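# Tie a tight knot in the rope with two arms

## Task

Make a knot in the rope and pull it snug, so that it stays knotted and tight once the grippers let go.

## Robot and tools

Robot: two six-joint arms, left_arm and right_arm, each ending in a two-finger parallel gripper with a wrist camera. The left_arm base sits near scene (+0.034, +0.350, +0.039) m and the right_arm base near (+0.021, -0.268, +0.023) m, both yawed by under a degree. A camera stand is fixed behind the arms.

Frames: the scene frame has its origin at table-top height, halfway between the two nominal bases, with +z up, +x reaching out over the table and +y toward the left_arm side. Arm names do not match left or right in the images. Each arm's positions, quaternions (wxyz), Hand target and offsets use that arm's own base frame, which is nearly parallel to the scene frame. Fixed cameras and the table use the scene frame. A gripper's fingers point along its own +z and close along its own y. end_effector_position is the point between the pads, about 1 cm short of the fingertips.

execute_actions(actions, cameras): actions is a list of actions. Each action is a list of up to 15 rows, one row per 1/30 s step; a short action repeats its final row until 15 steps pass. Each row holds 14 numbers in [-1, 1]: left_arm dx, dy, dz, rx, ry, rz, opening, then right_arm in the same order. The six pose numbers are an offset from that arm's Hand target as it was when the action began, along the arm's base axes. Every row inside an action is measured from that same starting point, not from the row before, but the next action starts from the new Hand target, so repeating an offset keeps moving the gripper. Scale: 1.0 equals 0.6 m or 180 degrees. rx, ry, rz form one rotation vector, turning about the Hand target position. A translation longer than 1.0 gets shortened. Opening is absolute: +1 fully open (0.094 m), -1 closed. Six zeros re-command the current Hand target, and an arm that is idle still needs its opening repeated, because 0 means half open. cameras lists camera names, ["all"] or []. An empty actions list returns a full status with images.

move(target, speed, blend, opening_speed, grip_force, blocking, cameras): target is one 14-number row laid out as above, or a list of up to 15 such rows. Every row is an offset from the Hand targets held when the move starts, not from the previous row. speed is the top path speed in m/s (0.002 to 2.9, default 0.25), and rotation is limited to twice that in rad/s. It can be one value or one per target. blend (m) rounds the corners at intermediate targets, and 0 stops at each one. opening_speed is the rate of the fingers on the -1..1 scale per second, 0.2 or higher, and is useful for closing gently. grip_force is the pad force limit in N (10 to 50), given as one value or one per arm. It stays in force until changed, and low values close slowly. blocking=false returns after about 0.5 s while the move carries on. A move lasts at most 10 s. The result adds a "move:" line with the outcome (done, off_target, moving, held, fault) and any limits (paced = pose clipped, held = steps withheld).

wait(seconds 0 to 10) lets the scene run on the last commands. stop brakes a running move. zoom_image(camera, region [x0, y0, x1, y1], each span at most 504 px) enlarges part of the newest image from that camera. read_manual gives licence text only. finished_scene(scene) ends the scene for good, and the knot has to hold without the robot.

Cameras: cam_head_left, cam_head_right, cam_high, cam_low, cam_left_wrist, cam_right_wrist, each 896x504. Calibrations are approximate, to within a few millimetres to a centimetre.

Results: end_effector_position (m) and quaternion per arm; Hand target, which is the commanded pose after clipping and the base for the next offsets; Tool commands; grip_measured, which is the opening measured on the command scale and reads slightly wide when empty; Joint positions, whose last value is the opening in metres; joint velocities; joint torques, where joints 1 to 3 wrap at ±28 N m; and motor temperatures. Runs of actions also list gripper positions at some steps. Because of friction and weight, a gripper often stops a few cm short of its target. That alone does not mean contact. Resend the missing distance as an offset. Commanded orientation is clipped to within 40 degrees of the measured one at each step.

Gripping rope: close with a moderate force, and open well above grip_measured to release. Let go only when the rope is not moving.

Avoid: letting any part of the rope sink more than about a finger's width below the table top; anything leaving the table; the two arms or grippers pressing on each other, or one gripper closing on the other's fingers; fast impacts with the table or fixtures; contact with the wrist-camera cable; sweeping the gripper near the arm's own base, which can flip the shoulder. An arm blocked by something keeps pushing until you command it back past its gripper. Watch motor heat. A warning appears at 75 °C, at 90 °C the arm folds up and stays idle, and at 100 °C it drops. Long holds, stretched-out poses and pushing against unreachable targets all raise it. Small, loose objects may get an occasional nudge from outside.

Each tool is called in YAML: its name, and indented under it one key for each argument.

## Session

execute_actions:
  actions: []
  cameras: ["cam_high","cam_head_right","cam_head_left"]

Scene clock: 0.00 s.
left_arm: end_effector_position=(+0.3954, +0.0488, +0.1126) grip_measured=+1.000 end_effector_quat_wxyz=(+0.607, -0.098, +0.787, +0.050) | right_arm: end_effector_position=(+0.3911, -0.0388, +0.1070) grip_measured=+1.000 end_effector_quat_wxyz=(+0.584, +0.097, +0.802, -0.077)
Joint positions: left_arm=[0.054 1.534 0.345 0.925 -0.146 -0.081 0.094] | right_arm=[0.012 1.499 0.36 0.818 0.249 0.072 0.094]
Joint velocities: within noise
Joint torques (N m): no reading
Motor temperatures (°C): left_arm=[29 38 34 31 31 31 29] | right_arm=[30 37 38 31 30 31 30]
Heat: left arm: 38 °C; right arm: 38 °C.
Hand target: left_arm +0.3957, +0.0489, +0.1127; +0.606, -0.098, +0.788, +0.050 | right_arm +0.3916, -0.0390, +0.1081; +0.584, +0.097, +0.802, -0.077
Tool commands: left_gripper/opening=+1.0 right_gripper/opening=+1.0
Images, in order (width x height): cam_head_left 896x504, cam_head_right 896x504, cam_high 896x504.

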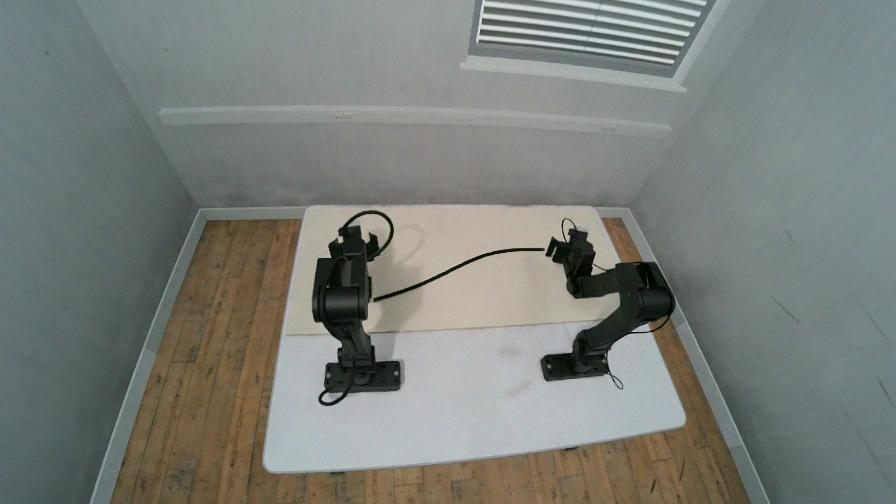

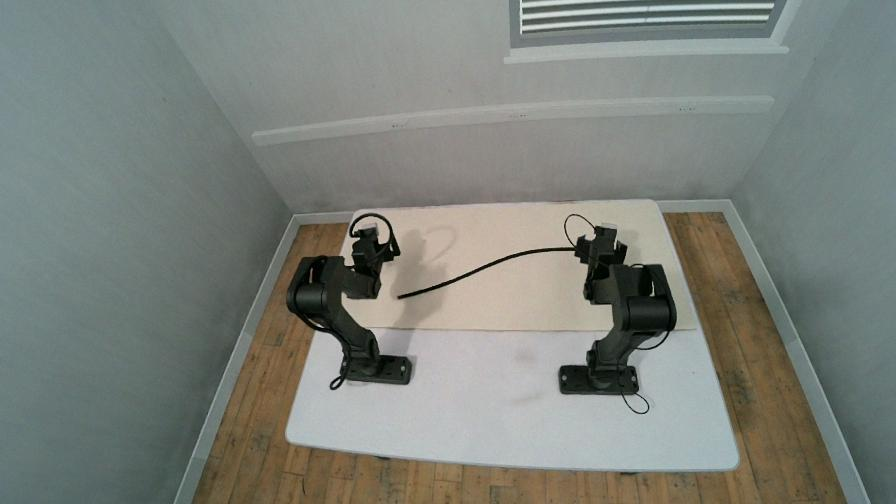

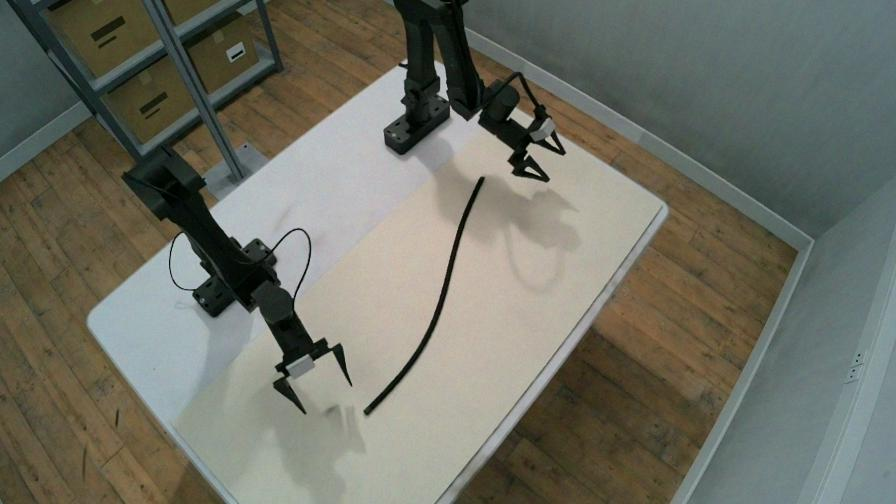

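move:
  target: [-0.245,-0.125,-0.03,0.216,0.393,-0.381,-0.3,0.083,0.095,0.0,-0.2836,0.357,0.4985,-0.3]
  speed: 0.4
  cameras: ["cam_high","cam_left_wrist","cam_right_wrist"]

Scene clock: 53.83 s.
left_arm: end_effector_position=(+0.2441, -0.0251, +0.0886) grip_measured=-0.298 end_effector_quat_wxyz=(-0.002, +0.548, +0.837, -0.002) | right_arm: end_effector_position=(+0.4403, +0.0158, +0.1137) grip_measured=-0.297 end_effector_quat_wxyz=(-0.008, +0.715, -0.699, +0.009)
Joint positions: left_arm=[-0.105 1.488 1.078 -1.166 0.002 1.055 0.033] | right_arm=[0.034 2.248 2.167 -1.465 0.001 -1.56 0.033]
Joint torques (N m): left_arm=[-0.29 -5.26 9.25 0.13 -0.06 0.08] | right_arm=[0.31 -8.66 8.92 0.29 0.01 -0.05]
Motor temperatures (°C): left_arm=[29 38 35 38 31 31 29] | right_arm=[30 38 40 36 30 31 30]
Heat: left arm: 38 °C; right arm: 40 °C.
Hand target: left_arm +0.2487, -0.0261, +0.0947; -0.001, +0.553, +0.833, +0.000 | right_arm +0.4413, +0.0179, +0.1080; +0.000, +0.719, -0.695, +0.000
Off the commanded pose: left_arm 0.008 m, 1 deg | right_arm 0.006 m, 2 deg.
move: done
camera_calibration:
cam_left_wrist: T_world_to_cam=[[-0.922272, -0.385977, 0.0208842, 0.215619], [-0.34217, 0.840343, 0.42041, 0.104512], [-0.179819, 0.380586, -0.907094, 0.22649], [0, 0, 0, 1]] pos_world=[0.275348, -0.0908008, 0.157007]
cam_right_wrist: T_world_to_cam=[[0.999276, 0.0270434, 0.0267613, -0.442436], [0.0149657, -0.926083, 0.377023, 0.006442], [0.0349791, -0.376349, -0.925817, 0.181237], [0, 0, 0, 1]] pos_world=[0.43568, 0.0861391, 0.177203]
Images, in order (width x height): cam_high 896x504, cam_left_wrist 896x504, cam_right_wrist 896x504.

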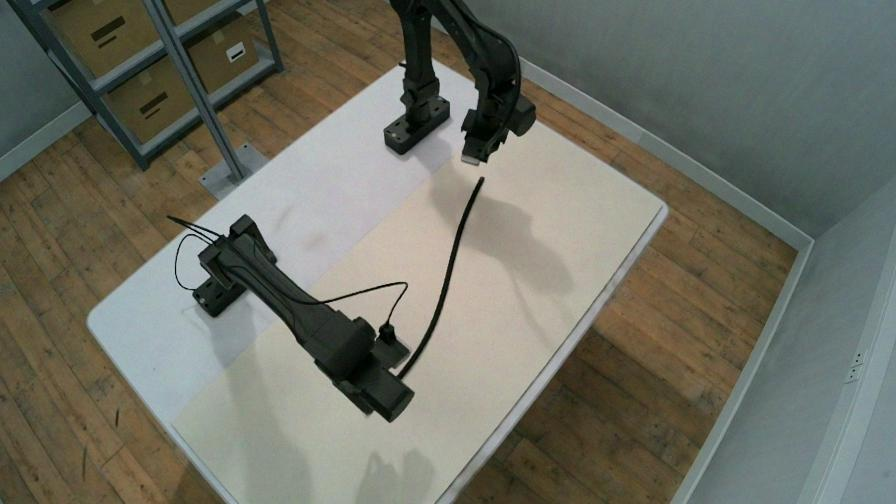

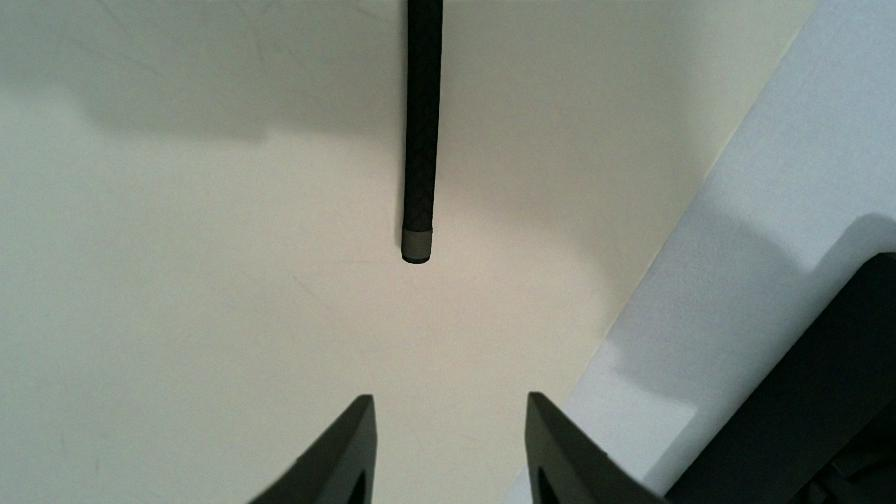

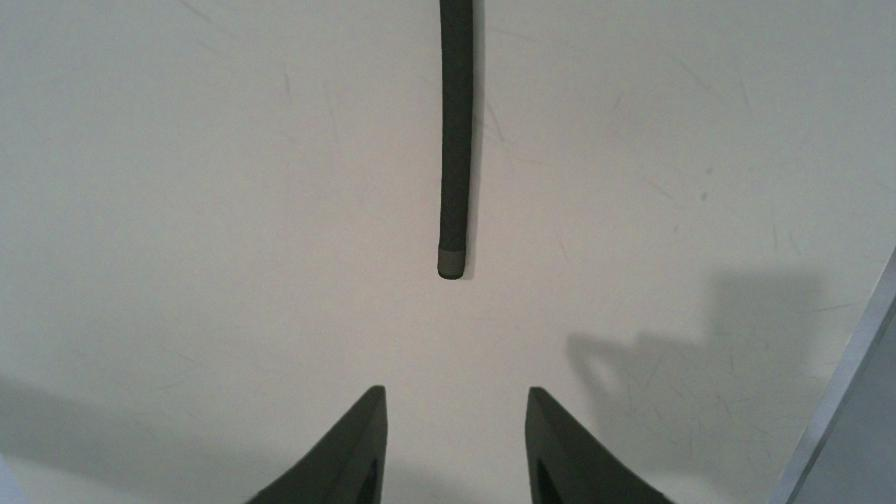

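move:
  target:
    - [0.015,0.006,-0.15,0,0,0,-0.4,0.005,-0.003,-0.15,0,0,0,-0.4]
    - [0.017,0.007,-0.215,0,0,0,-0.4,0.006,-0.004,-0.213,0,0,0,-0.4]
  speed: [0.25,0.1]
  blend: [0.02,0]
  cameras: ["cam_left_wrist","cam_right_wrist"]

Scene clock: 65.47 s.
left_arm: end_effector_position=(+0.2532, -0.0234, -0.0234) grip_measured=-0.398 end_effector_quat_wxyz=(-0.013, +0.553, +0.833, -0.007) | right_arm: end_effector_position=(+0.4508, +0.0161, -0.0015) grip_measured=-0.397 end_effector_quat_wxyz=(-0.012, +0.717, -0.697, +0.013)
Joint positions: left_arm=[-0.096 1.725 0.836 -0.71 0 1.075 0.028] | right_arm=[0.034 2.314 1.817 -1.039 0.002 -1.566 0.028]
Joint torques (N m): left_arm=[0.64 -5.57 3.6 1 -0.04 0.08] | right_arm=[-0.13 -9.25 4.93 0.74 -0.02 -0.03]
Heat: left arm: 38 °C; right arm: 42 °C.
Hand target: left_arm +0.2588, -0.0219, -0.0344; -0.001, +0.553, +0.833, +0.000 | right_arm +0.4450, +0.0156, -0.0197; +0.000, +0.719, -0.695, +0.000
Off the commanded pose: left_arm 0.012 m, 2 deg | right_arm 0.019 m, 2 deg.
move: off_target (left_arm, right_arm); blend cut to 0.0195 m at target 1
camera_calibration:
cam_left_wrist: T_world_to_cam=[[-0.925892, -0.375538, 0.0411693, 0.228614], [-0.322424, 0.842293, 0.431954, 0.148651], [-0.196892, 0.386669, -0.900955, 0.130527], [0, 0, 0, 1]] pos_world=[0.2853, -0.0898247, 0.043977]
cam_right_wrist: T_world_to_cam=[[0.998789, 0.0323406, 0.0370796, -0.44967], [0.0159516, -0.925763, 0.377767, 0.0494427], [0.0465442, -0.376718, -0.925158, 0.0690881], [0, 0, 0, 1]] pos_world=[0.445121, 0.0863416, 0.0619131]
Images, in order (width x height): cam_left_wrist 896x504, cam_right_wrist 896x504.

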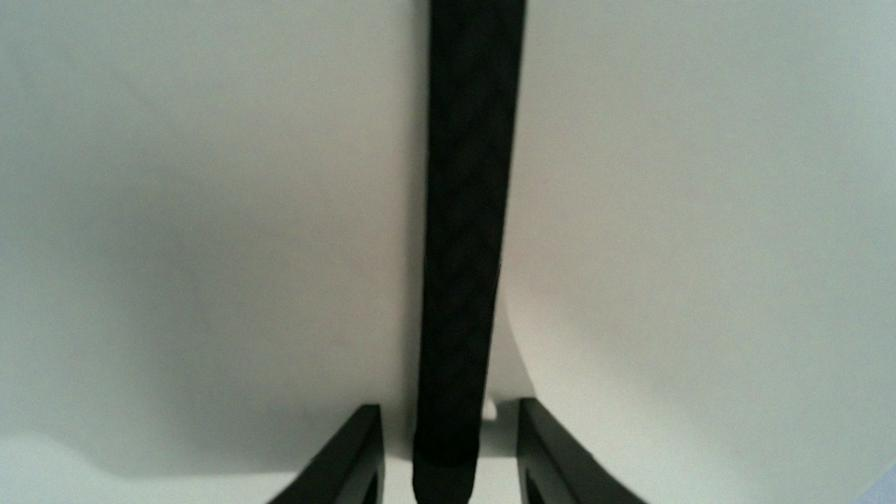

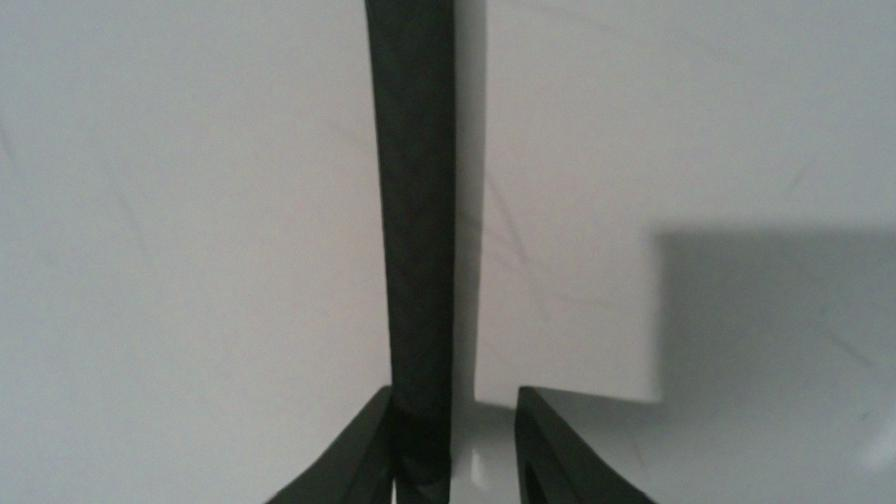

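move:
  target: [0,0,0,0,0,0,-0.87,0,0,0,0,0,0,-0.87]
  opening_speed: 1.0

move:
  target:
    - [0,0,0.03,0,0,0,-0.87,-0.05,0.06,0.06,0,0,-0.05,-0.87]
    - [0,0,0.03,0,0,0,-0.87,-0.34,0.46,0.06,0,0,-0.26,-0.87]
    - [0,0,0.03,0,0,0,-0.87,-0.372,0.497,0.005,0,0,-0.26,-0.87]
  speed: 0.25
  blend: [0.03,0.02,0]
  cameras: ["cam_high","cam_right_wrist"]

Scene clock: 85.20 s.
left_arm: end_effector_position=(+0.2589, -0.0226, -0.0235) grip_measured=-0.818 end_effector_quat_wxyz=(-0.004, +0.552, +0.834, +0.001) | right_arm: end_effector_position=(+0.4521, +0.0161, -0.0014) grip_measured=-0.787 end_effector_quat_wxyz=(-0.014, +0.717, -0.696, +0.015)
Joint positions: left_arm=[-0.094 1.725 0.836 -0.688 -0.005 1.075 0.009] | right_arm=[0.034 2.314 1.817 -1.034 0.002 -1.567 0.01]
Joint torques (N m): left_arm=[0.5 -5.57 3.59 0.84 0.01 0.08] | right_arm=[-0.12 -9.24 4.96 0.69 -0.02 -0.02]
Heat: left arm: 38 °C; right arm: 40 °C.
Hand target: left_arm +0.2588, -0.0219, -0.0344; -0.001, +0.553, +0.833, +0.000 | right_arm +0.4450, +0.0156, -0.0197; +0.000, +0.719, -0.695, +0.000
Off the commanded pose: left_arm 0.011 m, 0 deg | right_arm 0.020 m, 2 deg.
move: off_target (left_arm, right_arm)

Scene clock: 87.87 s.
left_arm: end_effector_position=(+0.2585, -0.0224, -0.0203) grip_measured=-0.818 end_effector_quat_wxyz=(-0.002, +0.552, +0.834, +0.002) | right_arm: end_effector_position=(+0.2174, +0.3087, -0.0056) grip_measured=-0.787 end_effector_quat_wxyz=(-0.006, -0.387, +0.922, -0.001)
Joint positions: left_arm=[-0.094 1.712 0.836 -0.697 -0.006 1.076 0.009] | right_arm=[0.953 2.087 1.426 -0.92 -0.004 0.158 0.01]
Joint torques (N m): left_arm=[0.49 -8.25 6.11 0.16 0.02 0.08] | right_arm=[-0.02 -7.38 5.98 0.92 0.03 0.11]
Heat: left arm: 38 °C; right arm: 41 °C.
Hand target: left_arm +0.2589, -0.0219, -0.0163; -0.001, +0.553, +0.833, +0.000 | right_arm +0.2218, +0.3137, -0.0167; +0.000, -0.384, +0.923, +0.000
Off the commanded pose: left_arm 0.004 m, 0 deg | right_arm 0.013 m, 1 deg.
move: off_target (right_arm)
camera_calibration:
cam_right_wrist: T_world_to_cam=[[0.715883, -0.69822, 0.000387781, 0.0609421], [-0.644005, -0.660082, 0.386716, 0.387113], [-0.269757, -0.277093, -0.922199, 0.224396], [0, 0, 0, 1]] pos_world=[0.266208, 0.360256, 0.0572112]
Images, in order (width x height): cam_high 896x504, cam_right_wrist 896x504.

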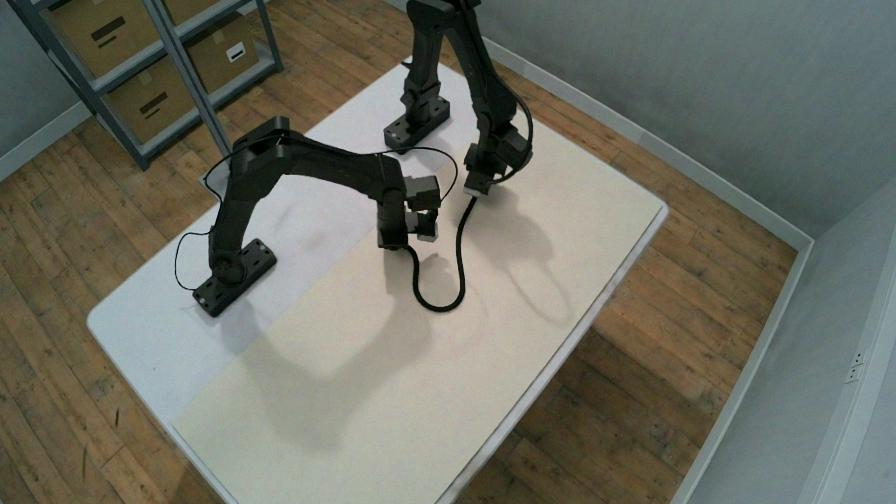

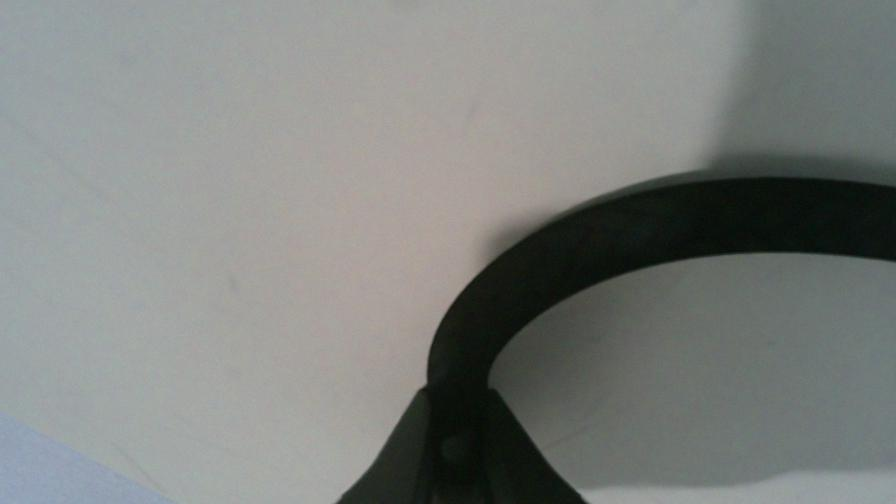

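move:
  target:
    - [0,0,0.0,0,0,0,-0.87,0,0,0,0,0,0,-0.4]
    - [0,0,0.02,0,0,0,-0.87,0,0,0.2,0,0,0,-0.4]
    - [0,0,0.02,0,0,0,-0.87,0,-0.35,0.25,0,0,-0.3,-0.4]
  speed: 0.3
  blend: [0,0.04,0]

move:
  target:
    - [-0.01,-0.2,0.08,0,0,0.3,-0.87,0,-0.1,0,0,0,-0.1,-0.4]
    - [0.07,-0.5,0.08,0,0,0.6,-0.87,0,-0.1,0,0,0,-0.1,-0.4]
    - [0.1,-0.64,0.06,0,0,0.68,-0.87,0,-0.1,0,0,0,-0.1,-0.4]
  speed: 0.2
  blend: [0.03,0.03,0]
  cameras: ["cam_high","cam_left_wrist","cam_head_right"]

Scene clock: 105.90 s.
left_arm: end_effector_position=(+0.2481, -0.0214, -0.0156) grip_measured=-0.818 end_effector_quat_wxyz=(-0.017, +0.552, +0.834, -0.006) | right_arm: end_effector_position=(+0.2305, +0.1100, +0.1345) grip_measured=-0.403 end_effector_quat_wxyz=(+0.007, +0.071, +0.997, +0.006)
Joint positions: left_arm=[-0.094 1.693 0.836 -0.749 -0.006 1.076 0.009] | right_arm=[0.439 1.49 1.263 -1.325 -0.003 0.582 0.028]
Joint torques (N m): left_arm=[0.51 -8.98 8.02 0.09 0.02 0.08] | right_arm=[-0.43 -6.57 4.72 0.34 0.03 0.11]
Heat: left arm: 38 °C; right arm: 40 °C.
Hand target: left_arm +0.2588, -0.0219, -0.0043; -0.001, +0.553, +0.833, +0.000 | right_arm +0.2218, +0.1038, +0.1333; +0.000, +0.077, +0.997, +0.000
Off the commanded pose: left_arm 0.016 m, 2 deg | right_arm 0.011 m, 1 deg.
move: off_target (left_arm, right_arm)

Scene clock: 112.30 s.
left_arm: end_effector_position=(+0.3203, -0.4084, +0.0382) grip_measured=-0.818 end_effector_quat_wxyz=(+0.004, -0.460, +0.888, -0.026) | right_arm: end_effector_position=(+0.2315, +0.0482, +0.1343) grip_measured=-0.403 end_effector_quat_wxyz=(+0.007, +0.226, +0.974, +0.005)
Joint positions: left_arm=[-0.907 2.727 2.741 -1.531 0.001 -1.863 0.009] | right_arm=[0.199 1.421 1.201 -1.335 -0.003 0.654 0.028]
Joint torques (N m): left_arm=[0.13 -13.96 9.07 0.15 -0.02 -0.08] | right_arm=[-0.64 -6.13 4.78 0.34 0.02 0.09]
Motor temperatures (°C): left_arm=[29 38 36 33 31 31 30] | right_arm=[30 39 40 33 30 31 31]
Heat: left arm: 38 °C; right arm: 40 °C.
Hand target: left_arm +0.3188, -0.4059, +0.0317; -0.001, -0.464, +0.886, -0.001 | right_arm +0.2219, +0.0437, +0.1333; +0.000, +0.232, +0.973, +0.000
Off the commanded pose: left_arm 0.007 m, 3 deg | right_arm 0.011 m, 1 deg.
joint sent to its limit (left arm) — joint 4 (wrist pitch), lower limit. The joint targets still meet the commanded pose.
move: off_target (left_arm, right_arm)
camera_calibration:
cam_left_wrist: T_world_to_cam=[[0.806599, -0.587285, 0.0670377, -0.498698], [-0.553664, -0.710922, 0.433643, -0.0923243], [-0.207014, -0.386892, -0.898588, 0.0353545], [0, 0, 0, 1]] pos_world=[0.358451, -0.344835, 0.105236]
Images, in order (width x height): cam_head_right 896x504, cam_high 896x504, cam_left_wrist 896x504.

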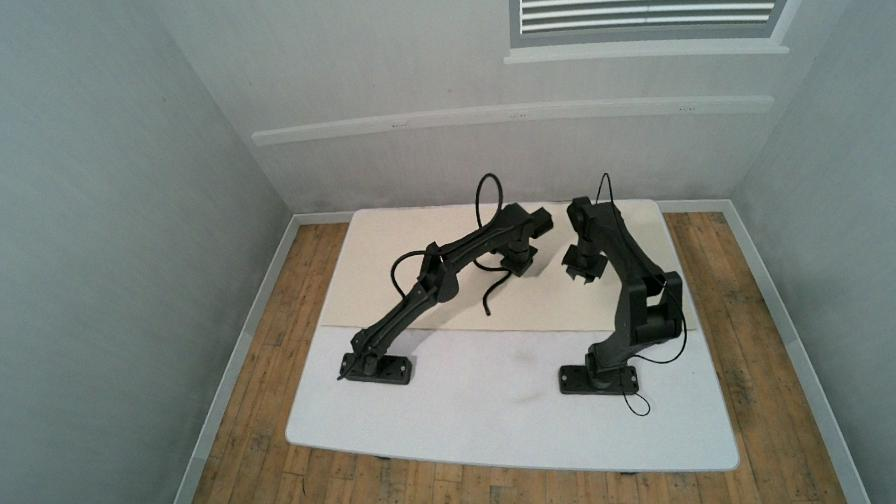

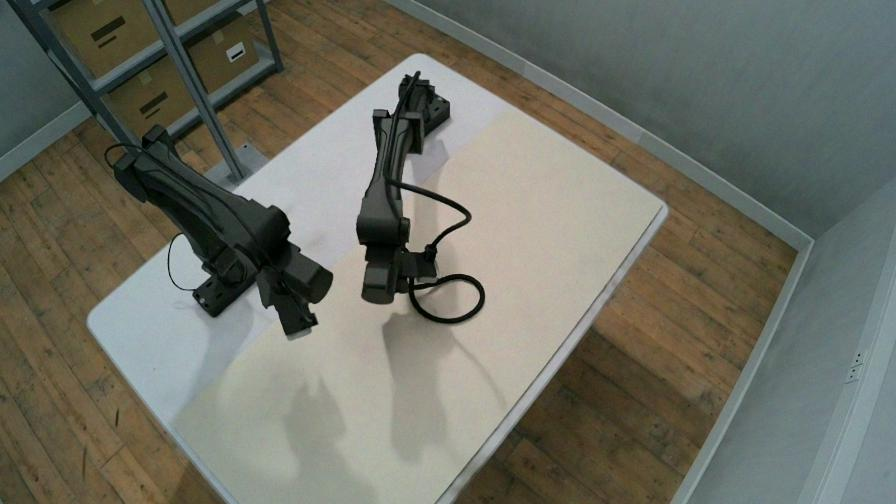

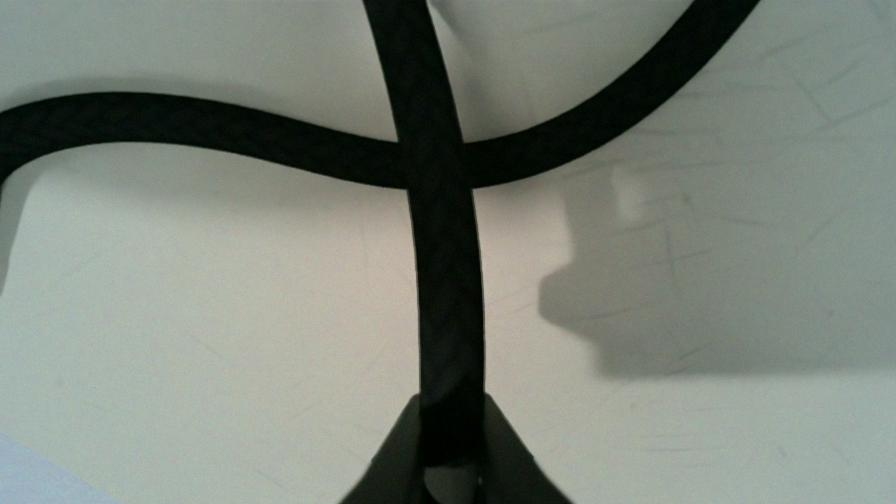

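move:
  target: [0,0,-0.105,0,0,0,-0.87,0,-0.1,0,0,0,0,-0.4]
  speed: 0.2

move:
  target:
    - [0,0,0,0,0,0,-0.35,0,0,0,0,0,0,-0.4]
    - [0,0,0.1,0,0,0,-0.35,0,0,0,0,0,0,-0.4]
    - [0,0,0.15,0,0,-0.5,-0.35,0,0,0,0,0,0,-0.4]
  speed: [0.2,0.2,0.5]

move:
  target: [-0.01,0.01,0,0,0,-0.49,-0.35,0,0,0,0,0,0,-0.4]
  speed: 0.6
  cameras: ["cam_high","cam_left_wrist"]

Scene clock: 124.17 s.
left_arm: end_effector_position=(+0.3157, -0.4025, -0.0145) grip_measured=-0.818 end_effector_quat_wxyz=(-0.001, -0.460, +0.888, +0.004) | right_arm: end_effector_position=(+0.2314, -0.0148, +0.1343) grip_measured=-0.403 end_effector_quat_wxyz=(+0.007, +0.231, +0.973, +0.003)
Joint positions: left_arm=[-0.907 2.727 2.532 -1.383 0.001 -1.863 0.009] | right_arm=[-0.07 1.404 1.187 -1.339 -0.003 0.397 0.028]
Joint torques (N m): left_arm=[0.14 -14.8 4.6 0.85 -0.01 -0.07] | right_arm=[-0.53 -5.82 4.94 0.35 0.02 0.01]
Heat: left arm: 39 °C; right arm: 39 °C.
Hand target: left_arm +0.3188, -0.4058, -0.0314; -0.001, -0.464, +0.886, +0.000 | right_arm +0.2218, -0.0162, +0.1333; +0.000, +0.232, +0.973, +0.000
Off the commanded pose: left_arm 0.017 m, 1 deg | right_arm 0.010 m, 1 deg.
move: off_target (left_arm)

Scene clock: 128.50 s.
left_arm: end_effector_position=(+0.3205, -0.4092, +0.0430) grip_measured=-0.352 end_effector_quat_wxyz=(+0.025, +0.296, +0.955, -0.019) | right_arm: end_effector_position=(+0.2314, -0.0148, +0.1343) grip_measured=-0.403 end_effector_quat_wxyz=(+0.007, +0.231, +0.973, +0.003)
Joint positions: left_arm=[-0.907 2.725 2.756 -1.54 0.003 -0.306 0.03] | right_arm=[-0.07 1.404 1.187 -1.339 -0.003 0.396 0.028]
Joint torques (N m): left_arm=[0.12 -19.56 5.81 0.25 -0.04 0.05] | right_arm=[-0.54 -5.81 4.96 0.34 0.02 -0.01]
Heat: left arm: 40 °C; right arm: 39 °C.
Hand target: left_arm +0.3188, -0.4058, +0.0586; -0.001, +0.298, +0.954, +0.000 | right_arm +0.2218, -0.0162, +0.1333; +0.000, +0.232, +0.973, +0.000
Off the commanded pose: left_arm 0.016 m, 4 deg | right_arm 0.010 m, 1 deg.
joint sent to its limit (left arm) — joint 4 (wrist pitch), lower limit. The joint targets are off in orientation, not in position.
move: off_target (left_arm)

Scene clock: 130.80 s.
left_arm: end_effector_position=(+0.3171, -0.4047, +0.0462) grip_measured=-0.352 end_effector_quat_wxyz=(+0.024, +0.876, +0.482, +0.002) | right_arm: end_effector_position=(+0.2314, -0.0148, +0.1343) grip_measured=-0.403 end_effector_quat_wxyz=(+0.007, +0.231, +0.973, +0.003)
Joint positions: left_arm=[-0.907 2.697 2.715 -1.541 0.003 1.229 0.03] | right_arm=[-0.07 1.404 1.187 -1.339 -0.003 0.396 0.028]
Joint torques (N m): left_arm=[-0.08 -19.58 4.78 0.23 -0.06 0.08] | right_arm=[-0.54 -5.81 4.96 0.35 0.01 -0.02]
Heat: left arm: 41 °C; right arm: 39 °C.
Hand target: left_arm +0.3129, -0.3999, +0.0588; +0.000, +0.879, +0.478, +0.000 | right_arm +0.2218, -0.0162, +0.1333; +0.000, +0.232, +0.973, +0.000
Off the commanded pose: left_arm 0.014 m, 3 deg | right_arm 0.010 m, 1 deg.
joint sent to its limit (left arm) — joint 4 (wrist pitch), lower limit. The joint targets are off in orientation, not in position.
move: off_target (left_arm)
camera_calibration:
cam_left_wrist: T_world_to_cam=[[-0.836236, 0.547618, -0.02871, 0.49012], [0.491548, 0.771766, 0.403432, 0.174974], [0.243084, 0.323252, -0.914559, 0.18872], [0, 0, 0, 1]] pos_world=[0.277973, -0.464442, 0.116077]
Images, in order (width x height): cam_high 896x504, cam_left_wrist 896x504.

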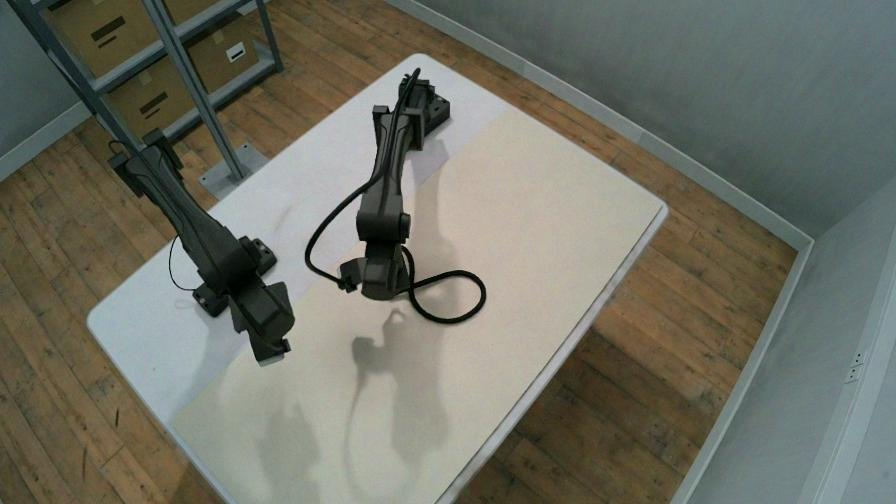

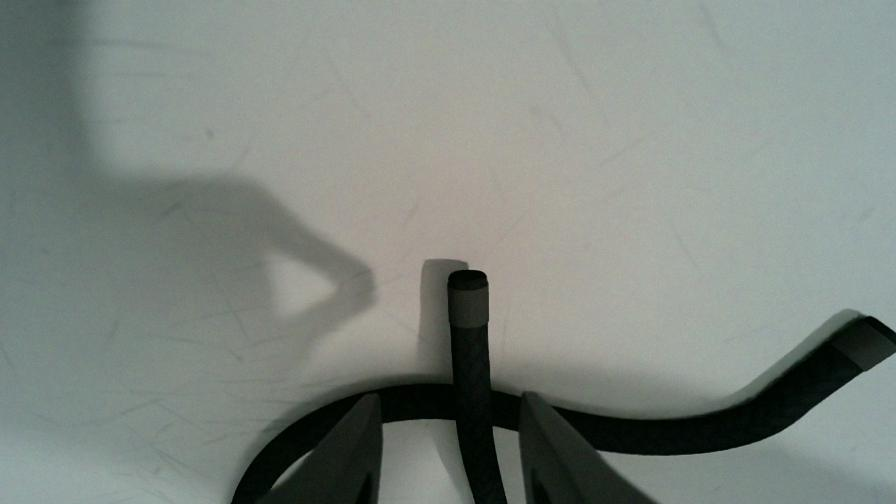

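move:
  target:
    - [0.008,0.023,-0.08,0,0,0,-0.35,0,0,0,0,0,0,-0.4]
    - [0.008,0.023,-0.15,0,0,0,-0.35,0,0,0,0,0,0,-0.4]
  speed: 0.15
  blend: [0.02,0]
  cameras: ["cam_left_wrist"]

Scene clock: 142.73 s.
left_arm: end_effector_position=(+0.3136, -0.3860, -0.0173) grip_measured=-0.352 end_effector_quat_wxyz=(-0.005, +0.878, +0.479, -0.001) | right_arm: end_effector_position=(+0.2314, -0.0148, +0.1343) grip_measured=-0.403 end_effector_quat_wxyz=(+0.007, +0.231, +0.973, +0.003)
Joint positions: left_arm=[-0.89 2.616 2.306 -1.27 0.001 1.253 0.03] | right_arm=[-0.07 1.404 1.187 -1.339 -0.003 0.396 0.028]
Joint torques (N m): left_arm=[0.55 -15.17 3.86 0.85 -0.03 0.08] | right_arm=[-0.54 -5.81 4.93 0.35 0.01 -0.01]
Motor temperatures (°C): left_arm=[29 44 35 33 31 31 30] | right_arm=[30 38 39 33 30 31 30]
Heat: left arm: 44 °C; right arm: 39 °C.
Hand target: left_arm +0.3176, -0.3860, -0.0313; +0.000, +0.878, +0.478, +0.000 | right_arm +0.2218, -0.0162, +0.1333; +0.000, +0.232, +0.973, +0.000
Off the commanded pose: left_arm 0.014 m, 1 deg | right_arm 0.010 m, 1 deg.
move: off_target (left_arm)
camera_calibration:
cam_left_wrist: T_world_to_cam=[[-0.832073, 0.554061, 0.0258882, 0.477244], [0.511447, 0.74834, 0.422385, 0.172984], [0.214654, 0.364696, -0.906047, 0.150456], [0, 0, 0, 1]] pos_world=[0.276334, -0.448744, 0.0508993]
Images, in order (width x height): cam_left_wrist 896x504.

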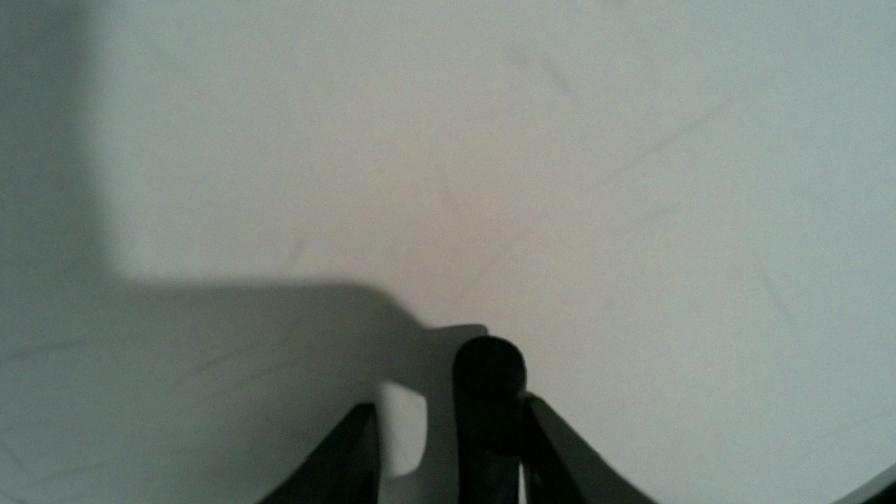

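move:
  target:
    - [0,0,0.12,0,0,0,-0.35,0,0,0,0,0,0,-0.4]
    - [0.14,0.25,0.24,0,0,0.29,-0.35,0,0,0,0,0,0,-0.4]
  speed: 0.3
  blend: [0.03,0]
  cameras: ["cam_high","cam_left_wrist"]

Scene clock: 189.67 s.
left_arm: end_effector_position=(+0.4104, -0.2386, +0.1051) grip_measured=-0.352 end_effector_quat_wxyz=(+0.023, +0.578, +0.816, +0.002) | right_arm: end_effector_position=(+0.2314, -0.0148, +0.1343) grip_measured=-0.403 end_effector_quat_wxyz=(+0.007, +0.231, +0.973, +0.003)
Joint positions: left_arm=[-0.529 2.426 2.44 -1.539 0 0.705 0.03] | right_arm=[-0.07 1.404 1.187 -1.339 -0.003 0.396 0.028]
Joint torques (N m): left_arm=[-0.31 -17.31 4.81 0.22 -0.03 -0.02] | right_arm=[-0.54 -5.81 4.93 0.35 0.02 -0.01]
Motor temperatures (°C): left_arm=[29 51 35 33 31 31 29] | right_arm=[30 38 39 32 30 31 30]
Heat: left arm: 51 °C; right arm: 39 °C.
Hand target: left_arm +0.4016, -0.2361, +0.1127; +0.000, +0.579, +0.816, +0.000 | right_arm +0.2218, -0.0162, +0.1333; +0.000, +0.232, +0.973, +0.000
Off the commanded pose: left_arm 0.012 m, 3 deg | right_arm 0.010 m, 1 deg.
joint sent to its limit (left arm) — joint 4 (wrist pitch), lower limit. The joint targets still meet the commanded pose.
move: off_target (left_arm)
camera_calibration:
cam_left_wrist: T_world_to_cam=[[-0.948296, -0.317063, -0.014351, 0.317027], [-0.297503, 0.872221, 0.388229, 0.326604], [-0.110576, 0.372426, -0.921451, 0.323838], [0, 0, 0, 1]] pos_world=[0.433609, -0.304959, 0.176153]
Images, in order (width x height): cam_high 896x504, cam_left_wrist 896x504.

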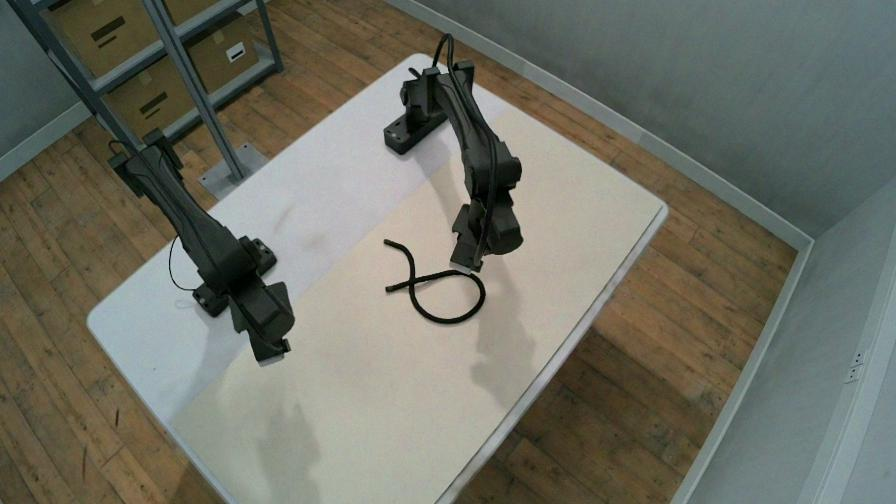

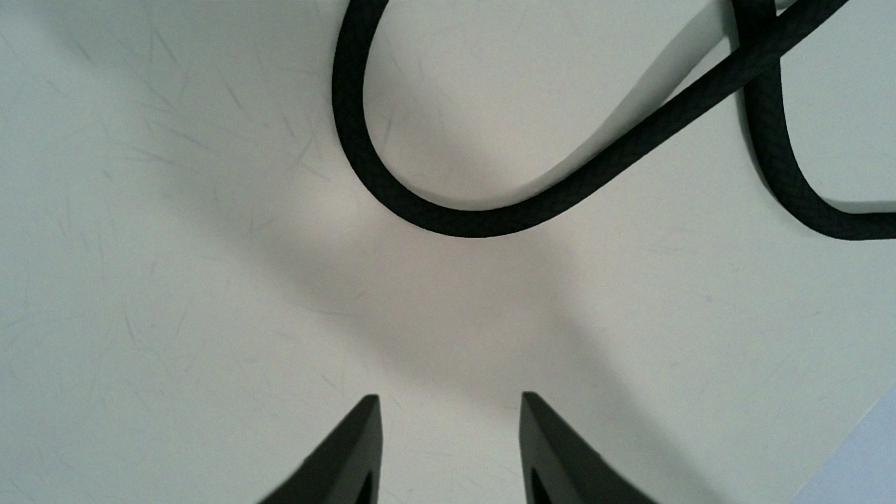

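move:
  target:
    - [0.0,-0.013,-0.12,0,0,0.25,-0.35,0,0,0,0,0,0,-0.4]
    - [0.0,-0.013,-0.15,0,0,0.49,-0.35,0,0,0,0,0,0,-0.4]
    - [0.0,-0.013,-0.243,0,0,0.49,-0.35,0,0,0,0,0,0,-0.4]
  speed: [0.4,0.4,0.15]
  blend: [0.02,0,0]
  cameras: ["cam_left_wrist"]

Scene clock: 215.10 s.
left_arm: end_effector_position=(+0.4017, -0.2399, -0.0157) grip_measured=-0.352 end_effector_quat_wxyz=(-0.001, -0.153, +0.988, -0.001) | right_arm: end_effector_position=(+0.2314, -0.0148, +0.1343) grip_measured=-0.403 end_effector_quat_wxyz=(+0.007, +0.231, +0.973, +0.003)
Joint positions: left_arm=[-0.54 2.441 1.985 -1.115 0.002 -0.846 0.03] | right_arm=[-0.07 1.404 1.187 -1.339 -0.003 0.396 0.028]
Joint torques (N m): left_arm=[-0.53 -12.63 4.93 0.79 -0.03 -0.05] | right_arm=[-0.53 -5.82 4.93 0.35 0.03 -0.01]
Heat: left arm: 53 °C; right arm: 39 °C.
Hand target: left_arm +0.4017, -0.2437, -0.0331; +0.000, -0.152, +0.988, +0.000 | right_arm +0.2218, -0.0162, +0.1333; +0.000, +0.232, +0.973, +0.000
Off the commanded pose: left_arm 0.018 m, 0 deg | right_arm 0.010 m, 1 deg.
move: off_target (left_arm)
camera_calibration:
cam_left_wrist: T_world_to_cam=[[0.287418, -0.957651, 0.0172022, -0.342901], [-0.870529, -0.253695, 0.421684, 0.332629], [-0.399462, -0.136175, -0.90658, 0.206356], [0, 0, 0, 1]] pos_world=[0.47055, -0.215893, 0.0527124]
Images, in order (width x height): cam_left_wrist 896x504.

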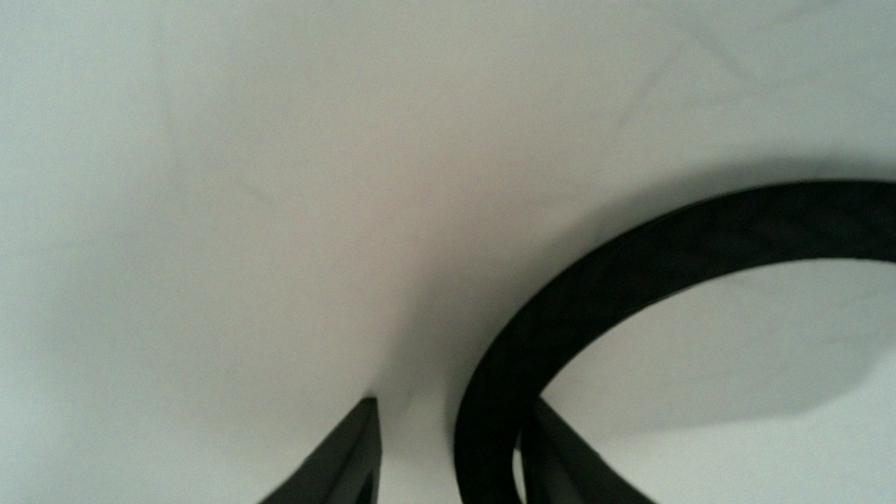

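move:
  target: [0,0,0,0,0,0,-0.85,0,0,0,0,0,0,-0.4]
  opening_speed: 1.2

move:
  target:
    - [0,0,0.03,0,0,0,-0.85,0,0,0,0,0,0,-0.4]
    - [-0.1,0.14,0.03,0,0,0.22,-0.85,0,0,0,0,0,0,-0.4]
    - [-0.1,0.14,0.0,0,0,0.22,-0.85,0,0,0,0,0,0,-0.4]
  speed: 0.2
  blend: [0.015,0.015,0]
  cameras: ["cam_high"]

Scene clock: 228.63 s.
left_arm: end_effector_position=(+0.4050, -0.2444, -0.0156) grip_measured=-0.806 end_effector_quat_wxyz=(+0.007, -0.151, +0.989, -0.008) | right_arm: end_effector_position=(+0.2314, -0.0148, +0.1343) grip_measured=-0.403 end_effector_quat_wxyz=(+0.007, +0.231, +0.973, +0.003)
Joint positions: left_arm=[-0.544 2.441 1.985 -1.095 0.004 -0.846 0.009] | right_arm=[-0.07 1.404 1.187 -1.339 -0.003 0.396 0.028]
Joint torques (N m): left_arm=[-0.23 -12.67 4.96 0.63 -0.06 -0.06] | right_arm=[-0.54 -5.81 4.94 0.35 0.02 -0.01]
Heat: left arm: 48 °C; right arm: 39 °C.
Hand target: left_arm +0.4017, -0.2437, -0.0331; +0.000, -0.152, +0.988, +0.000 | right_arm +0.2218, -0.0162, +0.1333; +0.000, +0.232, +0.973, +0.000
Off the commanded pose: left_arm 0.018 m, 1 deg | right_arm 0.010 m, 1 deg.
move: off_target (left_arm)

Scene clock: 231.17 s.
left_arm: end_effector_position=(+0.3462, -0.1679, -0.0199) grip_measured=-0.806 end_effector_quat_wxyz=(-0.001, -0.471, +0.882, -0.011) | right_arm: end_effector_position=(+0.2314, -0.0148, +0.1343) grip_measured=-0.403 end_effector_quat_wxyz=(+0.007, +0.231, +0.973, +0.003)
Joint positions: left_arm=[-0.447 2.111 1.401 -0.843 0.014 -1.427 0.009] | right_arm=[-0.07 1.404 1.187 -1.339 -0.003 0.396 0.028]
Joint torques (N m): left_arm=[0.73 -10.8 3.21 0.69 -0.16 -0.08] | right_arm=[-0.53 -5.81 4.94 0.34 0.02 -0.01]
Heat: left arm: 48 °C; right arm: 39 °C.
Hand target: left_arm +0.3417, -0.1597, -0.0331; +0.000, -0.478, +0.878, +0.000 | right_arm +0.2218, -0.0162, +0.1333; +0.000, +0.232, +0.973, +0.000
Off the commanded pose: left_arm 0.016 m, 2 deg | right_arm 0.010 m, 1 deg.
move: off_target (left_arm); blend cut to 0.0088 m at target 1, 0.009 m at target 2
Images, in order (width x height): cam_high 896x504.

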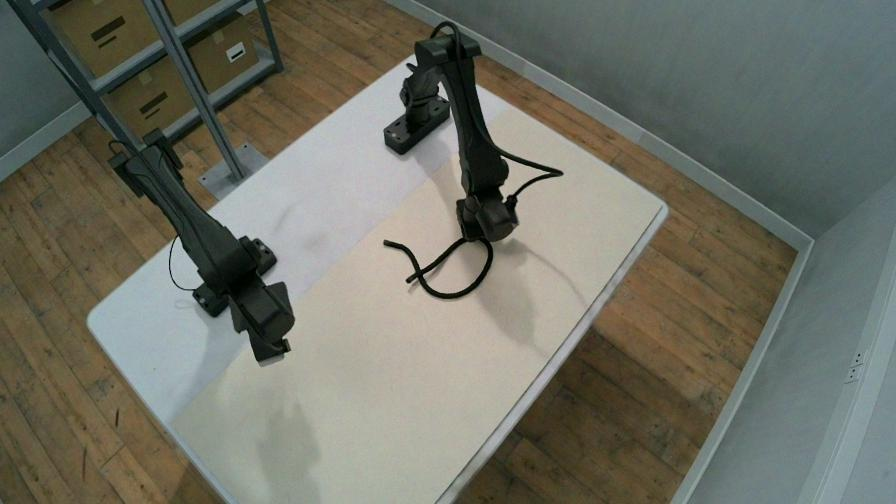

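move:
  target:
    - [0,0,0,0,0,0,-0.35,0,0,0,0,0,0,-0.4]
    - [0,0,0.12,0,0,0,-0.35,0,0,0,0,0,0,-0.4]
    - [0.12,-0.16,0.18,0,0,0.0,-0.35,0,0,0,0,0,0,-0.4]
  speed: [0.3,0.2,0.3]
  blend: [0,0.03,0]
  cameras: ["cam_high","cam_left_wrist"]

Scene clock: 266.47 s.
left_arm: end_effector_position=(+0.4112, -0.2615, +0.0794) grip_measured=-0.352 end_effector_quat_wxyz=(+0.001, -0.471, +0.882, -0.016) | right_arm: end_effector_position=(+0.2314, -0.0148, +0.1343) grip_measured=-0.403 end_effector_quat_wxyz=(+0.007, +0.231, +0.973, +0.003)
Joint positions: left_arm=[-0.563 2.521 2.513 -1.534 0.014 -1.544 0.03] | right_arm=[-0.07 1.404 1.187 -1.339 -0.003 0.396 0.028]
Joint torques (N m): left_arm=[0.73 -13.09 9.11 0.13 -0.15 -0.07] | right_arm=[-0.54 -5.81 4.94 0.35 0.02 -0.01]
Heat: left arm: 47 °C; right arm: 39 °C.
Hand target: left_arm +0.4136, -0.2558, +0.0749; +0.000, -0.478, +0.878, +0.000 | right_arm +0.2218, -0.0162, +0.1333; +0.000, +0.232, +0.973, +0.000
Off the commanded pose: left_arm 0.008 m, 2 deg | right_arm 0.010 m, 1 deg.
joint sent to its limit (left arm) — joint 4 (wrist pitch), lower limit. The joint targets still meet the commanded pose.
move: done
camera_calibration:
cam_left_wrist: T_world_to_cam=[[0.82193, -0.567819, 0.044852, -0.488003], [-0.528696, -0.731254, 0.430985, 0.0291513], [-0.211924, -0.377953, -0.901244, 0.152619], [0, 0, 0, 1]] pos_world=[0.44886, -0.198098, 0.146871]
Images, in order (width x height): cam_high 896x504, cam_left_wrist 896x504.

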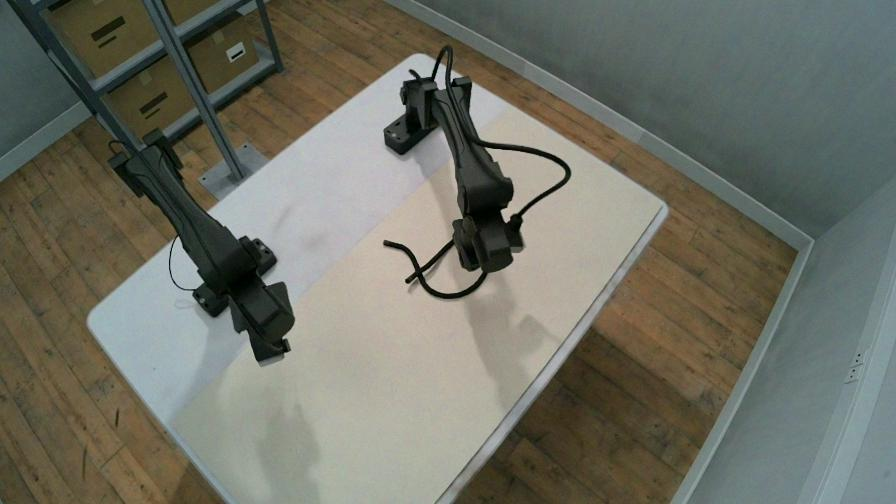

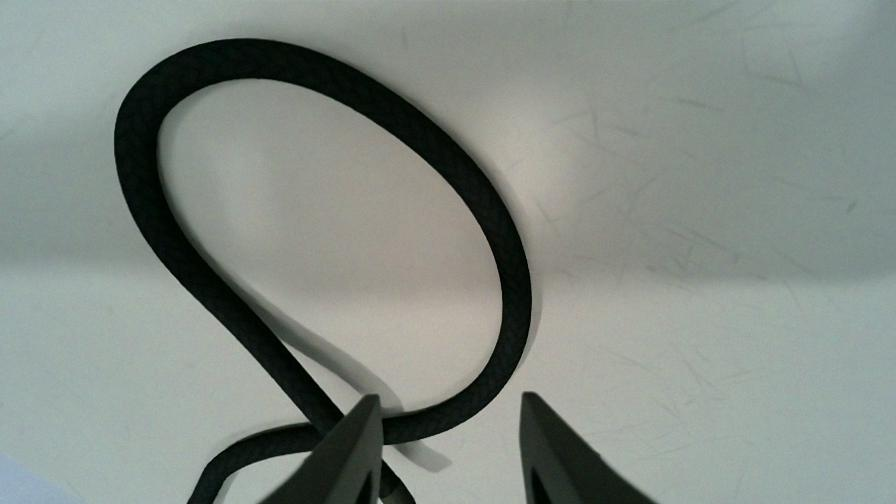

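move:
  target:
    - [0.035,0.01,-0.08,0,0,0.15,-0.35,0,0,0,0,0,0,-0.4]
    - [0.035,0.01,-0.18,0,0,0.15,-0.35,0,0,0,0,0,0,-0.4]
  speed: 0.15
  blend: [0.01,0]
  cameras: ["cam_left_wrist"]

Scene clock: 286.07 s.
left_arm: end_effector_position=(+0.4281, -0.2517, -0.0154) grip_measured=-0.352 end_effector_quat_wxyz=(-0.008, -0.664, +0.747, +0.002) | right_arm: end_effector_position=(+0.2314, -0.0148, +0.1343) grip_measured=-0.403 end_effector_quat_wxyz=(+0.007, +0.231, +0.973, +0.003)
Joint positions: left_arm=[-0.529 2.609 2.3 -1.27 0.014 -1.982 0.03] | right_arm=[-0.07 1.404 1.187 -1.339 -0.003 0.396 0.028]
Joint torques (N m): left_arm=[0.54 -13.9 4.85 0.86 -0.14 -0.09] | right_arm=[-0.53 -5.82 4.94 0.34 0.02 -0.01]
Heat: left arm: 49 °C; right arm: 39 °C.
Hand target: left_arm +0.4347, -0.2497, -0.0331; +0.000, -0.670, +0.743, +0.000 | right_arm +0.2218, -0.0162, +0.1333; +0.000, +0.232, +0.973, +0.000
Off the commanded pose: left_arm 0.019 m, 1 deg | right_arm 0.010 m, 1 deg.
move: off_target (left_arm)
camera_calibration:
cam_left_wrist: T_world_to_cam=[[0.991249, -0.131981, 0.0025047, -0.45554], [-0.120323, -0.895557, 0.42837, -0.130183], [-0.0542938, -0.424923, -0.9036, -0.00494938], [0, 0, 0, 1]] pos_world=[0.435621, -0.178812, 0.0524352]
Images, in order (width x height): cam_left_wrist 896x504.

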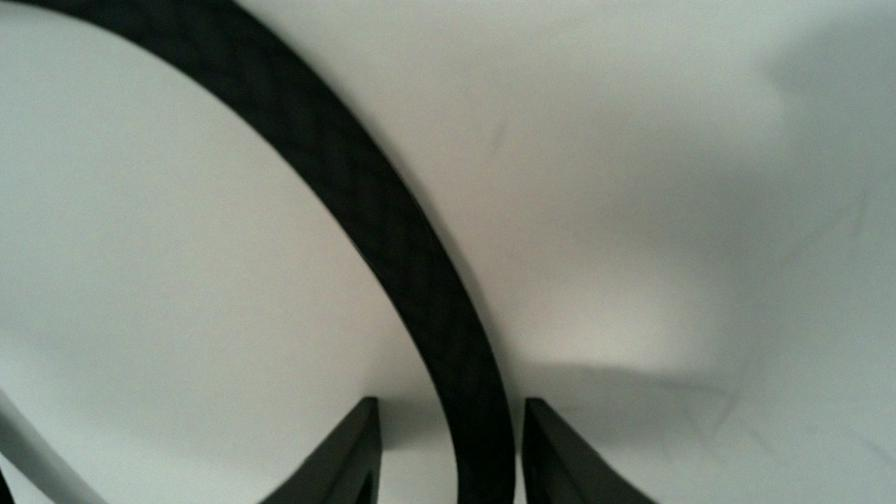

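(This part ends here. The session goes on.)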